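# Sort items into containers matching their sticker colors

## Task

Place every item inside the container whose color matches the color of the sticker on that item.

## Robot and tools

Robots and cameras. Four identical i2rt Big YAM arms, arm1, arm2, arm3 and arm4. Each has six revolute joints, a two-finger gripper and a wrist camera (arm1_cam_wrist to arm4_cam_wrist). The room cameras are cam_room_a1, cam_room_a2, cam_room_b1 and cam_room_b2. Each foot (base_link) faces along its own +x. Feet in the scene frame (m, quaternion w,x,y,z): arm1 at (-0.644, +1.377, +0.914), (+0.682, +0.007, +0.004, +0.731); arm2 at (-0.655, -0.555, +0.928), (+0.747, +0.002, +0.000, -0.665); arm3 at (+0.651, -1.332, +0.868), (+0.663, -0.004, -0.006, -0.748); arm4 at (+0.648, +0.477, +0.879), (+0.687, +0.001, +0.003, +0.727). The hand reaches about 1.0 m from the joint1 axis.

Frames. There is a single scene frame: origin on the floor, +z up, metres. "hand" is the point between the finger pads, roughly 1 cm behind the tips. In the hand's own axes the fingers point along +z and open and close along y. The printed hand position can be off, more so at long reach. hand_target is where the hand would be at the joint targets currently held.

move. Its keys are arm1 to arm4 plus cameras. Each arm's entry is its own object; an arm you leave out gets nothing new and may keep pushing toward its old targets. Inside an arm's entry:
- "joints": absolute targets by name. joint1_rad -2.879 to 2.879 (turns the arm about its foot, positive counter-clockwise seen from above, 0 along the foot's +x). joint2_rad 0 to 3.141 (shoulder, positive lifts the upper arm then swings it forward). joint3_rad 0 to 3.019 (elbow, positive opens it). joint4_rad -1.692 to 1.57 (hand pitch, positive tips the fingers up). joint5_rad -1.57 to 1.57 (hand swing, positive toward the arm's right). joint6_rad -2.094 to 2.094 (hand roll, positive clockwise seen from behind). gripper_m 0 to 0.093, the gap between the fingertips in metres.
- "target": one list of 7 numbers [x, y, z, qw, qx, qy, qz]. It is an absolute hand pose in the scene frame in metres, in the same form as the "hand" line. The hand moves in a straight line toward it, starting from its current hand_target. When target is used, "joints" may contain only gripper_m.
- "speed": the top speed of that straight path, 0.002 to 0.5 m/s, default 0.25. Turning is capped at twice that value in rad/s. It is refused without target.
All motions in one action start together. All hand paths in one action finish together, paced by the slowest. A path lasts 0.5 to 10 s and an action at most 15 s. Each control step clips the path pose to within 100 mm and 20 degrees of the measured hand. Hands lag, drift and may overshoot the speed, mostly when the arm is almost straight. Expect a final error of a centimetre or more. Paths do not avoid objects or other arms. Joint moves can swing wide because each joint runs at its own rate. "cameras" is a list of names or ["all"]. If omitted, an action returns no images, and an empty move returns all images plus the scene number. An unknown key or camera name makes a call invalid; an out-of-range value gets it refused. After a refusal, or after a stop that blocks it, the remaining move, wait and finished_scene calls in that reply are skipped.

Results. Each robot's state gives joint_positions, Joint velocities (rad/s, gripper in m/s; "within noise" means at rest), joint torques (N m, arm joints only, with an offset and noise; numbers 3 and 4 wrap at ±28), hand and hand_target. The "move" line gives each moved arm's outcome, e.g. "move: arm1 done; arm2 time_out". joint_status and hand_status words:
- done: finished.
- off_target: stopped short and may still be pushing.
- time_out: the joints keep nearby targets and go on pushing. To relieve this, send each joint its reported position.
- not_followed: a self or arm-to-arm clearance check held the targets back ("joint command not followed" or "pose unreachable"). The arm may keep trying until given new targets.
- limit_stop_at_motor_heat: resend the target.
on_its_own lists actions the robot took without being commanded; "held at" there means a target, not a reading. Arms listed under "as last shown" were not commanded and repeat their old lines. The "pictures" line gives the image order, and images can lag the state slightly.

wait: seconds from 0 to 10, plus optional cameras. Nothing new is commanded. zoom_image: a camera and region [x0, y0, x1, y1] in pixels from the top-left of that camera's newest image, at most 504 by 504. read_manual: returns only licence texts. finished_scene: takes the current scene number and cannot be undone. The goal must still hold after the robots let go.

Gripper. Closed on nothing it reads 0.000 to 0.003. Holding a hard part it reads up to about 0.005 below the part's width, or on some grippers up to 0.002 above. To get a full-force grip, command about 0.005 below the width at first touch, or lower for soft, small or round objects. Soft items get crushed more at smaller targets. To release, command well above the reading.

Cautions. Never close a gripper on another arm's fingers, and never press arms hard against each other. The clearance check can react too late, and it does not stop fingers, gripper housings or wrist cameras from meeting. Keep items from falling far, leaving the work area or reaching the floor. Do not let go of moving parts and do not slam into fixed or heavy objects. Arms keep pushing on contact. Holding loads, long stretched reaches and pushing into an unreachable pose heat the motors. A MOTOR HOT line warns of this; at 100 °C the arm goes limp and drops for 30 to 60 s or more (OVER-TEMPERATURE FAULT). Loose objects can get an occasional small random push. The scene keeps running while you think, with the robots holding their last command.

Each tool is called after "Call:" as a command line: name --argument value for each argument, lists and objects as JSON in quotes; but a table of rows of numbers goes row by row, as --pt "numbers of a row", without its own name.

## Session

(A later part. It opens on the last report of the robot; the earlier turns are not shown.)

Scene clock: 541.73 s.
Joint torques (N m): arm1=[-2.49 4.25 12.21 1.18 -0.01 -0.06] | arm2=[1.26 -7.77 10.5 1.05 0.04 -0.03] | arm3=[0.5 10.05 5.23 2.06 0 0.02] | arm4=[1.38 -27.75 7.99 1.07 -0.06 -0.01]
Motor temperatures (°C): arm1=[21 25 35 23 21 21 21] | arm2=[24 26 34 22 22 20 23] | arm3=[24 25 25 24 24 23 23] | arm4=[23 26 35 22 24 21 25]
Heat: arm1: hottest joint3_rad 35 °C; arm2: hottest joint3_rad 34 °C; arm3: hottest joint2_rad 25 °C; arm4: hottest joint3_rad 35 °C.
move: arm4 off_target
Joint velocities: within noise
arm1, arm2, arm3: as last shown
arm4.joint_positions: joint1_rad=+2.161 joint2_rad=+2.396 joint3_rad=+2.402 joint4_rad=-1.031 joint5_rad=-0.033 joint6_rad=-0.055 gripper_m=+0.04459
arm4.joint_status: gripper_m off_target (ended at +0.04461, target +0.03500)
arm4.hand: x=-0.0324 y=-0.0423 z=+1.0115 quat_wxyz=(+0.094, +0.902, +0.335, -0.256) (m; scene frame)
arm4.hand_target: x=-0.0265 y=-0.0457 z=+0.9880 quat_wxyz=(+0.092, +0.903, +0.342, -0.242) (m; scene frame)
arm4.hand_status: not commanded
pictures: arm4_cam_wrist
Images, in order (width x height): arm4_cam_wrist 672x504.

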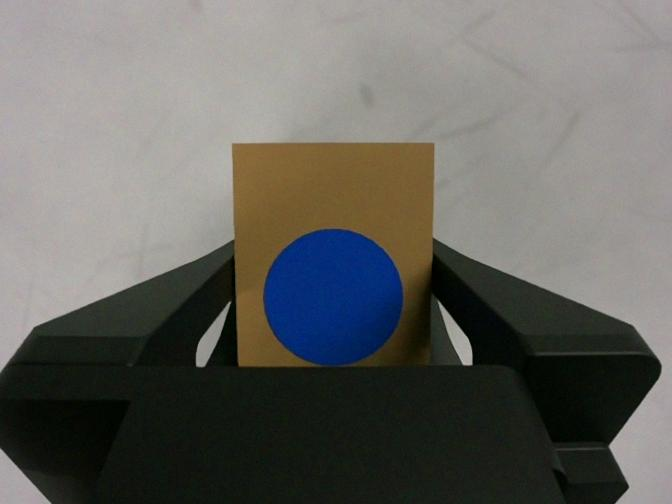

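Call:
move --arm4 '{"target":[-0.02,-0.03,1.12,0.0918,0.9034,0.3422,-0.2422],"speed":0.15}'

Call:
move --arm4 '{"target":[0.37,0.265,1.14,0.0918,0.9034,0.3422,-0.2422],"speed":0.2}'

Call:
move --arm4 '{"joints":{"joint2_rad":0.53,"joint3_rad":1.4,"joint4_rad":-1.6,"joint5_rad":0,"joint6_rad":0}}'

Call:
move --arm4 '{"joints":{"joint1_rad":-1.75}}' --cameras '["arm4_cam_wrist","cam_room_a2"]'

Scene clock: 550.50 s.
Joint torques (N m): arm1=[-2.49 4.01 12.34 1.26 0.01 -0.04] | arm2=[1.32 -7.71 10.48 1.06 0.03 -0.02] | arm3=[0.67 10.11 5.23 2.03 0 0.03] | arm4=[0.73 -26.23 12.9 0.51 -0.07 -0.12]
Motor temperatures (°C): arm1=[21 25 35 23 21 21 21] | arm2=[23 26 34 22 22 20 23] | arm3=[24 25 25 24 24 23 23] | arm4=[23 27 36 22 24 21 26]
Heat: arm1: hottest joint3_rad 35 °C; arm2: hottest joint3_rad 34 °C; arm3: hottest joint2_rad 25 °C; arm4: hottest joint3_rad 36 °C.
move: arm4 done
Joint velocities: within noise
arm1, arm2, arm3: as last shown
arm4.joint_positions: joint1_rad=+2.161 joint2_rad=+2.420 joint3_rad=+2.748 joint4_rad=-1.392 joint5_rad=-0.038 joint6_rad=-0.058 gripper_m=+0.04459
arm4.joint_status: not commanded
arm4.hand: x=-0.0123 y=-0.0284 z=+1.1205 quat_wxyz=(+0.091, +0.906, +0.338, -0.238) (m; scene frame)
arm4.hand_target: x=-0.0194 y=-0.0296 z=+1.1199 quat_wxyz=(+0.092, +0.903, +0.342, -0.245) (m; scene frame)
arm4.hand_status: done (0.008 m and 0.7 deg from the pose sent, 0.110 m and 1.8 deg at the start)
pictures: none

Scene clock: 553.50 s.
Joint torques (N m): arm1=[-2.2 3.55 12.22 1.16 0.01 0.01] | arm2=[1.38 -7.71 10.5 1.01 0.04 -0.03] | arm3=[0.56 9.99 5.24 2.06 -0.01 0.02] | arm4=[0.38 -5.66 9.25 0.55 -0.09 -0.13]
Motor temperatures (°C): arm1=[21 25 35 23 21 21 21] | arm2=[23 26 34 22 22 20 23] | arm3=[24 25 25 24 24 23 23] | arm4=[23 27 36 22 24 21 26]
Heat: arm1: hottest joint3_rad 35 °C; arm2: hottest joint3_rad 34 °C; arm3: hottest joint2_rad 25 °C; arm4: hottest joint3_rad 36 °C.
move: arm4 done
Joint velocities: within noise
arm1.joint_positions: joint1_rad=-2.245 joint2_rad=+0.520 joint3_rad=+0.983 joint4_rad=-1.189 joint5_rad=-0.008 joint6_rad=+0.001 gripper_m=+0.07496
arm1.joint_status: not commanded
arm1.hand: x=-0.4283 y=+1.2324 z=+1.2935 quat_wxyz=(-0.385, -0.270, -0.874, +0.119) (m; scene frame)
arm1.hand_target: x=-0.4289 y=+1.2304 z=+1.2985 quat_wxyz=(-0.383, -0.272, -0.874, +0.121) (m; scene frame)
arm1.hand_status: not commanded
arm2, arm3: as last shown
arm4.joint_positions: joint1_rad=+2.154 joint2_rad=+0.918 joint3_rad=+0.925 joint4_rad=-1.048 joint5_rad=-0.043 joint6_rad=-0.067 gripper_m=+0.04459
arm4.joint_status: not commanded
arm4.hand: x=+0.3703 y=+0.2619 z=+1.1425 quat_wxyz=(+0.095, +0.903, +0.339, -0.248) (m; scene frame)
arm4.hand_target: x=+0.3700 y=+0.2650 z=+1.1400 quat_wxyz=(+0.092, +0.903, +0.342, -0.242) (m; scene frame)
arm4.hand_status: done (0.004 m and 0.8 deg from the pose sent, 0.482 m and 0.8 deg at the start)
pictures: none

Scene clock: 554.97 s.
Joint torques (N m): arm1=[-3.08 3.6 12.29 1.14 0.02 -0.03] | arm2=[1.32 -7.71 10.5 1.06 0.03 -0.03] | arm3=[0.62 10.05 5.24 2.06 -0.01 0.02] | arm4=[0.32 3.6 6.79 0.81 0.19 0.2]
Motor temperatures (°C): arm1=[21 25 35 23 21 21 21] | arm2=[23 26 34 22 22 20 23] | arm3=[24 25 25 24 24 23 23] | arm4=[23 27 36 22 24 21 26]
Heat: arm1: hottest joint3_rad 35 °C; arm2: hottest joint3_rad 34 °C; arm3: hottest joint2_rad 25 °C; arm4: hottest joint3_rad 36 °C.
move: arm4 done
Joint velocities: within noise
arm1, arm2, arm3: as last shown
arm4.joint_positions: joint1_rad=+2.154 joint2_rad=+0.531 joint3_rad=+1.400 joint4_rad=-1.590 joint5_rad=-0.003 joint6_rad=-0.014 gripper_m=+0.04459
arm4.joint_status: all done
arm4.hand: x=+0.5198 y=+0.3819 z=+1.3887 quat_wxyz=(+0.129, +0.862, +0.293, -0.394) (m; scene frame)
arm4.hand_target: x=+0.5204 y=+0.3848 z=+1.3872 quat_wxyz=(+0.127, +0.867, +0.283, -0.391) (m; scene frame)
arm4.hand_status: not commanded
pictures: none

Scene clock: 557.60 s.
Joint torques (N m): arm1=[-2.73 3.6 12.18 1.13 -0.03 -0.03] | arm2=[1.2 -7.65 10.5 1.06 0.04 -0.03] | arm3=[0.5 10.17 5.22 2.07 0 0.02] | arm4=[0.32 3.55 6.82 0.87 0.11 0.16]
Motor temperatures (°C): arm1=[21 25 35 23 21 21 21] | arm2=[23 26 34 22 22 20 23] | arm3=[24 25 25 24 24 23 23] | arm4=[23 26 36 22 24 21 26]
Heat: arm1: hottest joint3_rad 35 °C; arm2: hottest joint3_rad 34 °C; arm3: hottest joint2_rad 25 °C; arm4: hottest joint3_rad 36 °C.
move: arm4 done
Joint velocities: within noise
arm1, arm3: as last shown
arm2.joint_positions: joint1_rad=+2.150 joint2_rad=+1.070 joint3_rad=+0.899 joint4_rad=-1.024 joint5_rad=+0.001 joint6_rad=+0.012 gripper_m=+0.05992
arm2.joint_status: not commanded
arm2.hand: x=-0.3734 y=-0.3210 z=+1.1290 quat_wxyz=(-0.177, +0.329, -0.925, -0.066) (m; scene frame)
arm2.hand_target: x=-0.3800 y=-0.3231 z=+1.1202 quat_wxyz=(-0.163, +0.338, -0.925, -0.060) (m; scene frame)
arm2.hand_status: not commanded
arm4.joint_positions: joint1_rad=-1.745 joint2_rad=+0.531 joint3_rad=+1.400 joint4_rad=-1.590 joint5_rad=+0.000 joint6_rad=-0.012 gripper_m=+0.04463
arm4.joint_status: all done
arm4.hand: x=+0.8118 y=+0.4596 z=+1.3870 quat_wxyz=(-0.409, -0.047, -0.911, +0.028) (m; scene frame)
arm4.hand_target: x=+0.8095 y=+0.4590 z=+1.3855 quat_wxyz=(-0.405, -0.055, -0.912, +0.027) (m; scene frame)
arm4.hand_status: not commanded
pictures: arm4_cam_wrist, cam_room_a2
Images, in order (width x height): arm4_cam_wrist 672x504, cam_room_a2 672x504.

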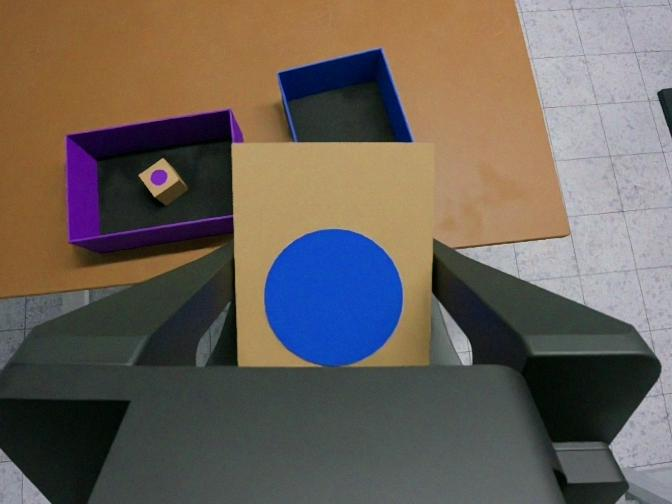

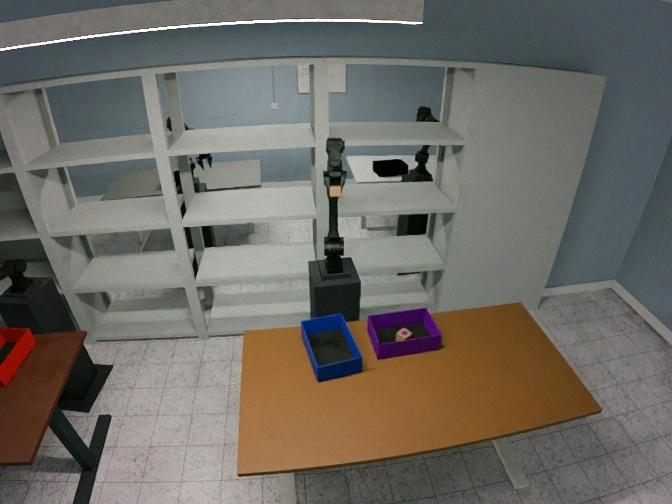

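Call:
move --arm4 '{"target":[1.13,0.405,0.93,0.2413,0.0719,0.9674,-0.0179]}' --cameras '["arm4_cam_wrist"]'

Scene clock: 564.57 s.
Joint torques (N m): arm1=[-2.2 3.78 12.26 1.07 -0.02 -0.02] | arm2=[1.2 -7.53 10.47 1.02 0.03 -0.02] | arm3=[0.5 9.99 5.22 2.04 0 0.03] | arm4=[0.21 -12.51 10.06 1.2 0.19 0.16]
Motor temperatures (°C): arm1=[21 25 35 23 21 21 21] | arm2=[23 26 34 22 22 20 23] | arm3=[24 25 25 24 24 23 23] | arm4=[23 26 36 22 24 21 26]
Heat: arm1: hottest joint3_rad 35 °C; arm2: hottest joint3_rad 34 °C; arm3: hottest joint2_rad 25 °C; arm4: hottest joint3_rad 36 °C.
move: arm4 off_target
Joint velocities: within noise
arm1, arm2: as last shown
arm3.joint_positions: joint1_rad=-1.442 joint2_rad=+0.276 joint3_rad=+1.523 joint4_rad=-0.816 joint5_rad=+0.000 joint6_rad=-0.008 gripper_m=+0.09399
arm3.joint_status: not commanded
arm3.hand: x=+0.6271 y=-1.3209 z=+1.6319 quat_wxyz=(-0.004, -0.540, +0.001, +0.842) (m; scene frame)
arm3.hand_target: x=+0.6333 y=-1.3206 z=+1.6398 quat_wxyz=(-0.004, -0.529, +0.006, +0.849) (m; scene frame)
arm3.hand_status: not commanded
arm4.joint_positions: joint1_rad=-1.768 joint2_rad=+1.521 joint3_rad=+0.799 joint4_rad=-0.414 joint5_rad=-0.008 joint6_rad=-0.012 gripper_m=+0.04463
arm4.joint_status: not commanded
arm4.hand: x=+1.1053 y=+0.4135 z=+0.9118 quat_wxyz=(-0.213, -0.061, -0.975, +0.015) (m; scene frame)
arm4.hand_target: x=+1.1285 y=+0.4051 z=+0.9307 quat_wxyz=(-0.241, -0.072, -0.968, +0.018) (m; scene frame)
arm4.hand_status: off_target (0.032 m and 3.6 deg from the pose sent, 0.560 m and 20.5 deg at the start)
pictures: arm4_cam_wrist
Images, in order (width x height): arm4_cam_wrist 672x504.

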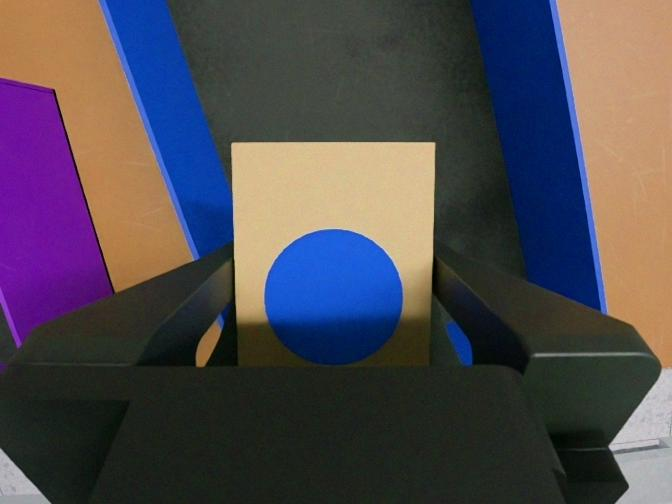

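Call:
move --arm4 '{"target":[1.155,0.389,0.80,0.2413,0.0719,0.9674,-0.0179],"speed":0.15}' --cameras '["arm4_cam_wrist"]'

Call:
move --arm4 '{"target":[1.155,0.389,0.745,0.2413,0.0719,0.9674,-0.0179],"speed":0.1}'

Call:
move --arm4 '{"target":[1.155,0.389,0.733,0.2413,0.0719,0.9674,-0.0179],"speed":0.05}' --cameras '["arm4_cam_wrist"]'

Scene clock: 572.63 s.
Joint torques (N m): arm1=[-2.9 3.66 12.25 1.31 0.01 -0.01] | arm2=[1.38 -7.65 10.48 1.03 0.03 -0.03] | arm3=[0.67 10.17 5.18 2.04 0 0.02] | arm4=[-0.03 -14.92 7.13 1.33 -0.05 -0.08]
Motor temperatures (°C): arm1=[21 25 35 23 21 21 21] | arm2=[23 25 34 22 22 20 23] | arm3=[24 25 25 24 24 23 23] | arm4=[23 26 36 22 24 21 26]
Heat: arm1: hottest joint3_rad 35 °C; arm2: hottest joint3_rad 34 °C; arm3: hottest joint2_rad 25 °C; arm4: hottest joint3_rad 36 °C.
move: arm4 off_target
Joint velocities: within noise
arm1, arm2, arm3: as last shown
arm4.joint_positions: joint1_rad=-1.796 joint2_rad=+1.869 joint3_rad=+0.813 joint4_rad=-0.060 joint5_rad=-0.013 joint6_rad=-0.012 gripper_m=+0.04463
arm4.joint_status: not commanded
arm4.hand: x=+1.1357 y=+0.3959 z=+0.7942 quat_wxyz=(-0.223, -0.074, -0.972, +0.016) (m; scene frame)
arm4.hand_target: x=+1.1544 y=+0.3890 z=+0.8007 quat_wxyz=(-0.241, -0.072, -0.968, +0.018) (m; scene frame)
arm4.hand_status: off_target (0.021 m and 2.2 deg from the pose sent, 0.125 m and 3.6 deg at the start)
pictures: arm4_cam_wrist
Images, in order (width x height): arm4_cam_wrist 672x504.

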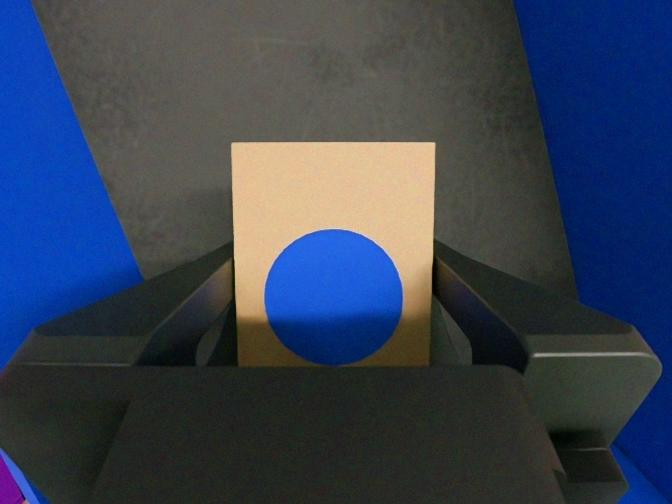

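Scene clock: 573.90 s.
Joint torques (N m): arm1=[-2.26 3.37 12.34 1.17 -0.05 -0.03] | arm2=[1.32 -7.53 10.45 1.05 0.04 -0.02] | arm3=[0.56 10.17 5.26 2.09 -0.01 0.02] | arm4=[0.32 -15.09 5.65 1.17 -0.04 -0.05]
Motor temperatures (°C): arm1=[21 25 35 23 21 21 21] | arm2=[23 25 34 22 22 20 23] | arm3=[24 25 25 24 24 23 23] | arm4=[23 26 36 22 24 21 26]
Heat: arm1: hottest joint3_rad 35 °C; arm2: hottest joint3_rad 34 °C; arm3: hottest joint2_rad 25 °C; arm4: hottest joint3_rad 36 °C.
move: arm4 off_target
Joint velocities: within noise
arm1, arm2, arm3: as last shown
arm4.joint_positions: joint1_rad=-1.796 joint2_rad=+2.015 joint3_rad=+0.827 joint4_rad=+0.082 joint5_rad=-0.013 joint6_rad=-0.012 gripper_m=+0.04463
arm4.joint_status: not commanded
arm4.hand: x=+1.1401 y=+0.3949 z=+0.7444 quat_wxyz=(-0.228, -0.074, -0.971, +0.016) (m; scene frame)
arm4.hand_target: x=+1.1545 y=+0.3890 z=+0.7454 quat_wxyz=(-0.241, -0.072, -0.968, +0.018) (m; scene frame)
arm4.hand_status: off_target (0.016 m and 1.6 deg from the pose sent, 0.053 m and 2.2 deg at the start)
pictures: none

Scene clock: 574.87 s.
Joint torques (N m): arm1=[-3.37 3.55 12.31 1.2 0.01 -0.01] | arm2=[1.26 -7.59 10.5 1.03 0.03 -0.03] | arm3=[0.56 10.05 5.26 2.06 0 0.03] | arm4=[0.21 -14.15 5.57 1.33 -0.06 -0.06]
Motor temperatures (°C): arm1=[21 25 35 23 21 21 21] | arm2=[23 25 34 22 22 20 23] | arm3=[24 25 25 24 24 23 23] | arm4=[23 26 36 22 24 21 26]
Heat: arm1: hottest joint3_rad 35 °C; arm2: hottest joint3_rad 34 °C; arm3: hottest joint2_rad 25 °C; arm4: hottest joint3_rad 36 °C.
move: arm4 off_target
Joint velocities: within noise
arm1, arm2, arm3: as last shown
arm4.joint_positions: joint1_rad=-1.796 joint2_rad=+2.036 joint3_rad=+0.833 joint4_rad=+0.112 joint5_rad=-0.013 joint6_rad=-0.012 gripper_m=+0.04463
arm4.joint_status: not commanded
arm4.hand: x=+1.1447 y=+0.3941 z=+0.7391 quat_wxyz=(-0.235, -0.074, -0.969, +0.017) (m; scene frame)
arm4.hand_target: x=+1.1545 y=+0.3890 z=+0.7334 quat_wxyz=(-0.241, -0.072, -0.968, +0.018) (m; scene frame)
arm4.hand_status: off_target (0.013 m and 0.8 deg from the pose sent, 0.020 m and 1.6 deg at the start)
pictures: arm4_cam_wrist
Images, in order (width x height): arm4_cam_wrist 672x504.

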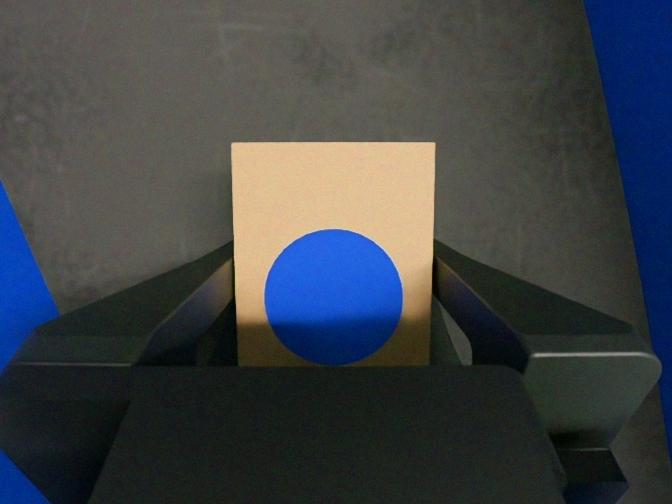

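Call:
move --arm4 '{"joints":{"gripper_m":0.075}}'

Call:
move --arm4 '{"target":[1.09,0.40,0.89,0.2413,0.0719,0.9674,-0.0179],"speed":0.2}' --cameras '["arm4_cam_wrist","cam_room_a2"]'

Scene clock: 579.57 s.
Joint torques (N m): arm1=[-2.26 3.37 12.22 1.16 -0.01 -0.03] | arm2=[1.26 -7.53 10.45 1.03 0.04 -0.03] | arm3=[0.5 10.05 5.2 2.06 0 0.02] | arm4=[0.38 -13.98 5.55 1.33 -0.02 -0.04]
Motor temperatures (°C): arm1=[21 24 35 23 21 21 21] | arm2=[23 25 34 22 22 20 23] | arm3=[24 25 25 24 24 23 23] | arm4=[22 25 35 22 24 21 26]
Heat: arm1: hottest joint3_rad 35 °C; arm2: hottest joint3_rad 34 °C; arm3: hottest joint2_rad 25 °C; arm4: hottest joint3_rad 35 °C.
move: arm4 done
Joint velocities: within noise
arm1, arm2, arm3: as last shown
arm4.joint_positions: joint1_rad=-1.796 joint2_rad=+2.036 joint3_rad=+0.833 joint4_rad=+0.112 joint5_rad=-0.014 joint6_rad=-0.012 gripper_m=+0.07491
arm4.joint_status: all done
arm4.hand: x=+1.1446 y=+0.3942 z=+0.7390 quat_wxyz=(-0.235, -0.074, -0.969, +0.017) (m; scene frame)
arm4.hand_target: x=+1.1544 y=+0.3891 z=+0.7332 quat_wxyz=(-0.241, -0.072, -0.968, +0.018) (m; scene frame)
arm4.hand_status: not commanded
pictures: none

Scene clock: 581.07 s.
Joint torques (N m): arm1=[-2.32 3.78 12.33 1.07 -0.03 0.04] | arm2=[1.2 -7.65 10.48 1.03 0.02 -0.02] | arm3=[0.5 10.17 5.22 2.04 0.01 0.03] | arm4=[0.09 -11.46 6.31 0.44 -0.05 -0.06]
Motor temperatures (°C): arm1=[21 24 35 23 21 21 21] | arm2=[23 25 34 22 22 20 23] | arm3=[24 25 25 24 24 23 23] | arm4=[22 25 35 22 24 21 26]
Heat: arm1: hottest joint3_rad 35 °C; arm2: hottest joint3_rad 34 °C; arm3: hottest joint2_rad 25 °C; arm4: hottest joint3_rad 35 °C.
move: arm4 done
Joint velocities: within noise
arm1.joint_positions: joint1_rad=-2.245 joint2_rad=+0.520 joint3_rad=+0.983 joint4_rad=-1.189 joint5_rad=-0.008 joint6_rad=+0.001 gripper_m=+0.07496
arm1.joint_status: not commanded
arm1.hand: x=-0.4283 y=+1.2324 z=+1.2935 quat_wxyz=(-0.385, -0.270, -0.874, +0.119) (m; scene frame)
arm1.hand_target: x=-0.4289 y=+1.2304 z=+1.2985 quat_wxyz=(-0.383, -0.272, -0.874, +0.121) (m; scene frame)
arm1.hand_status: not commanded
arm2, arm3: as last shown
arm4.joint_positions: joint1_rad=-1.797 joint2_rad=+1.520 joint3_rad=+0.704 joint4_rad=-0.241 joint5_rad=-0.015 joint6_rad=-0.014 gripper_m=+0.07491
arm4.joint_status: not commanded
arm4.hand: x=+1.0958 y=+0.4029 z=+0.8952 quat_wxyz=(-0.251, -0.073, -0.965, +0.018) (m; scene frame)
arm4.hand_target: x=+1.0901 y=+0.4002 z=+0.8901 quat_wxyz=(-0.242, -0.072, -0.968, +0.018) (m; scene frame)
arm4.hand_status: done (0.008 m and 1.2 deg from the pose sent, 0.161 m and 0.8 deg at the start)
pictures: arm4_cam_wrist, cam_room_a2
Images, in order (width x height): arm4_cam_wrist 672x504, cam_room_a2 672x504.

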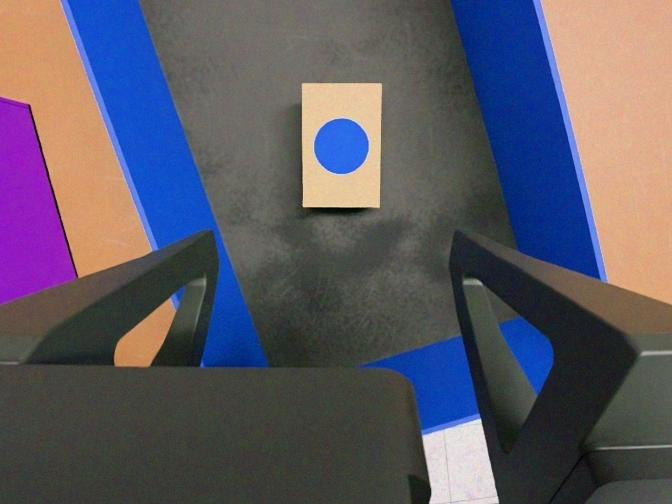

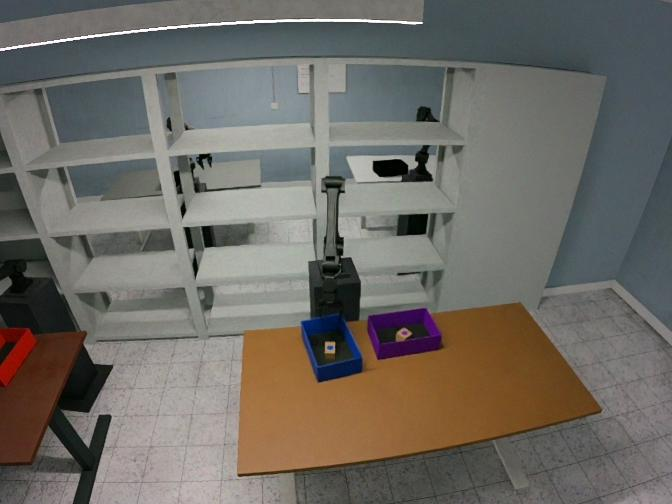

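Both done.

Call:
finished_scene --scene 1

The scene is finished: the task was done.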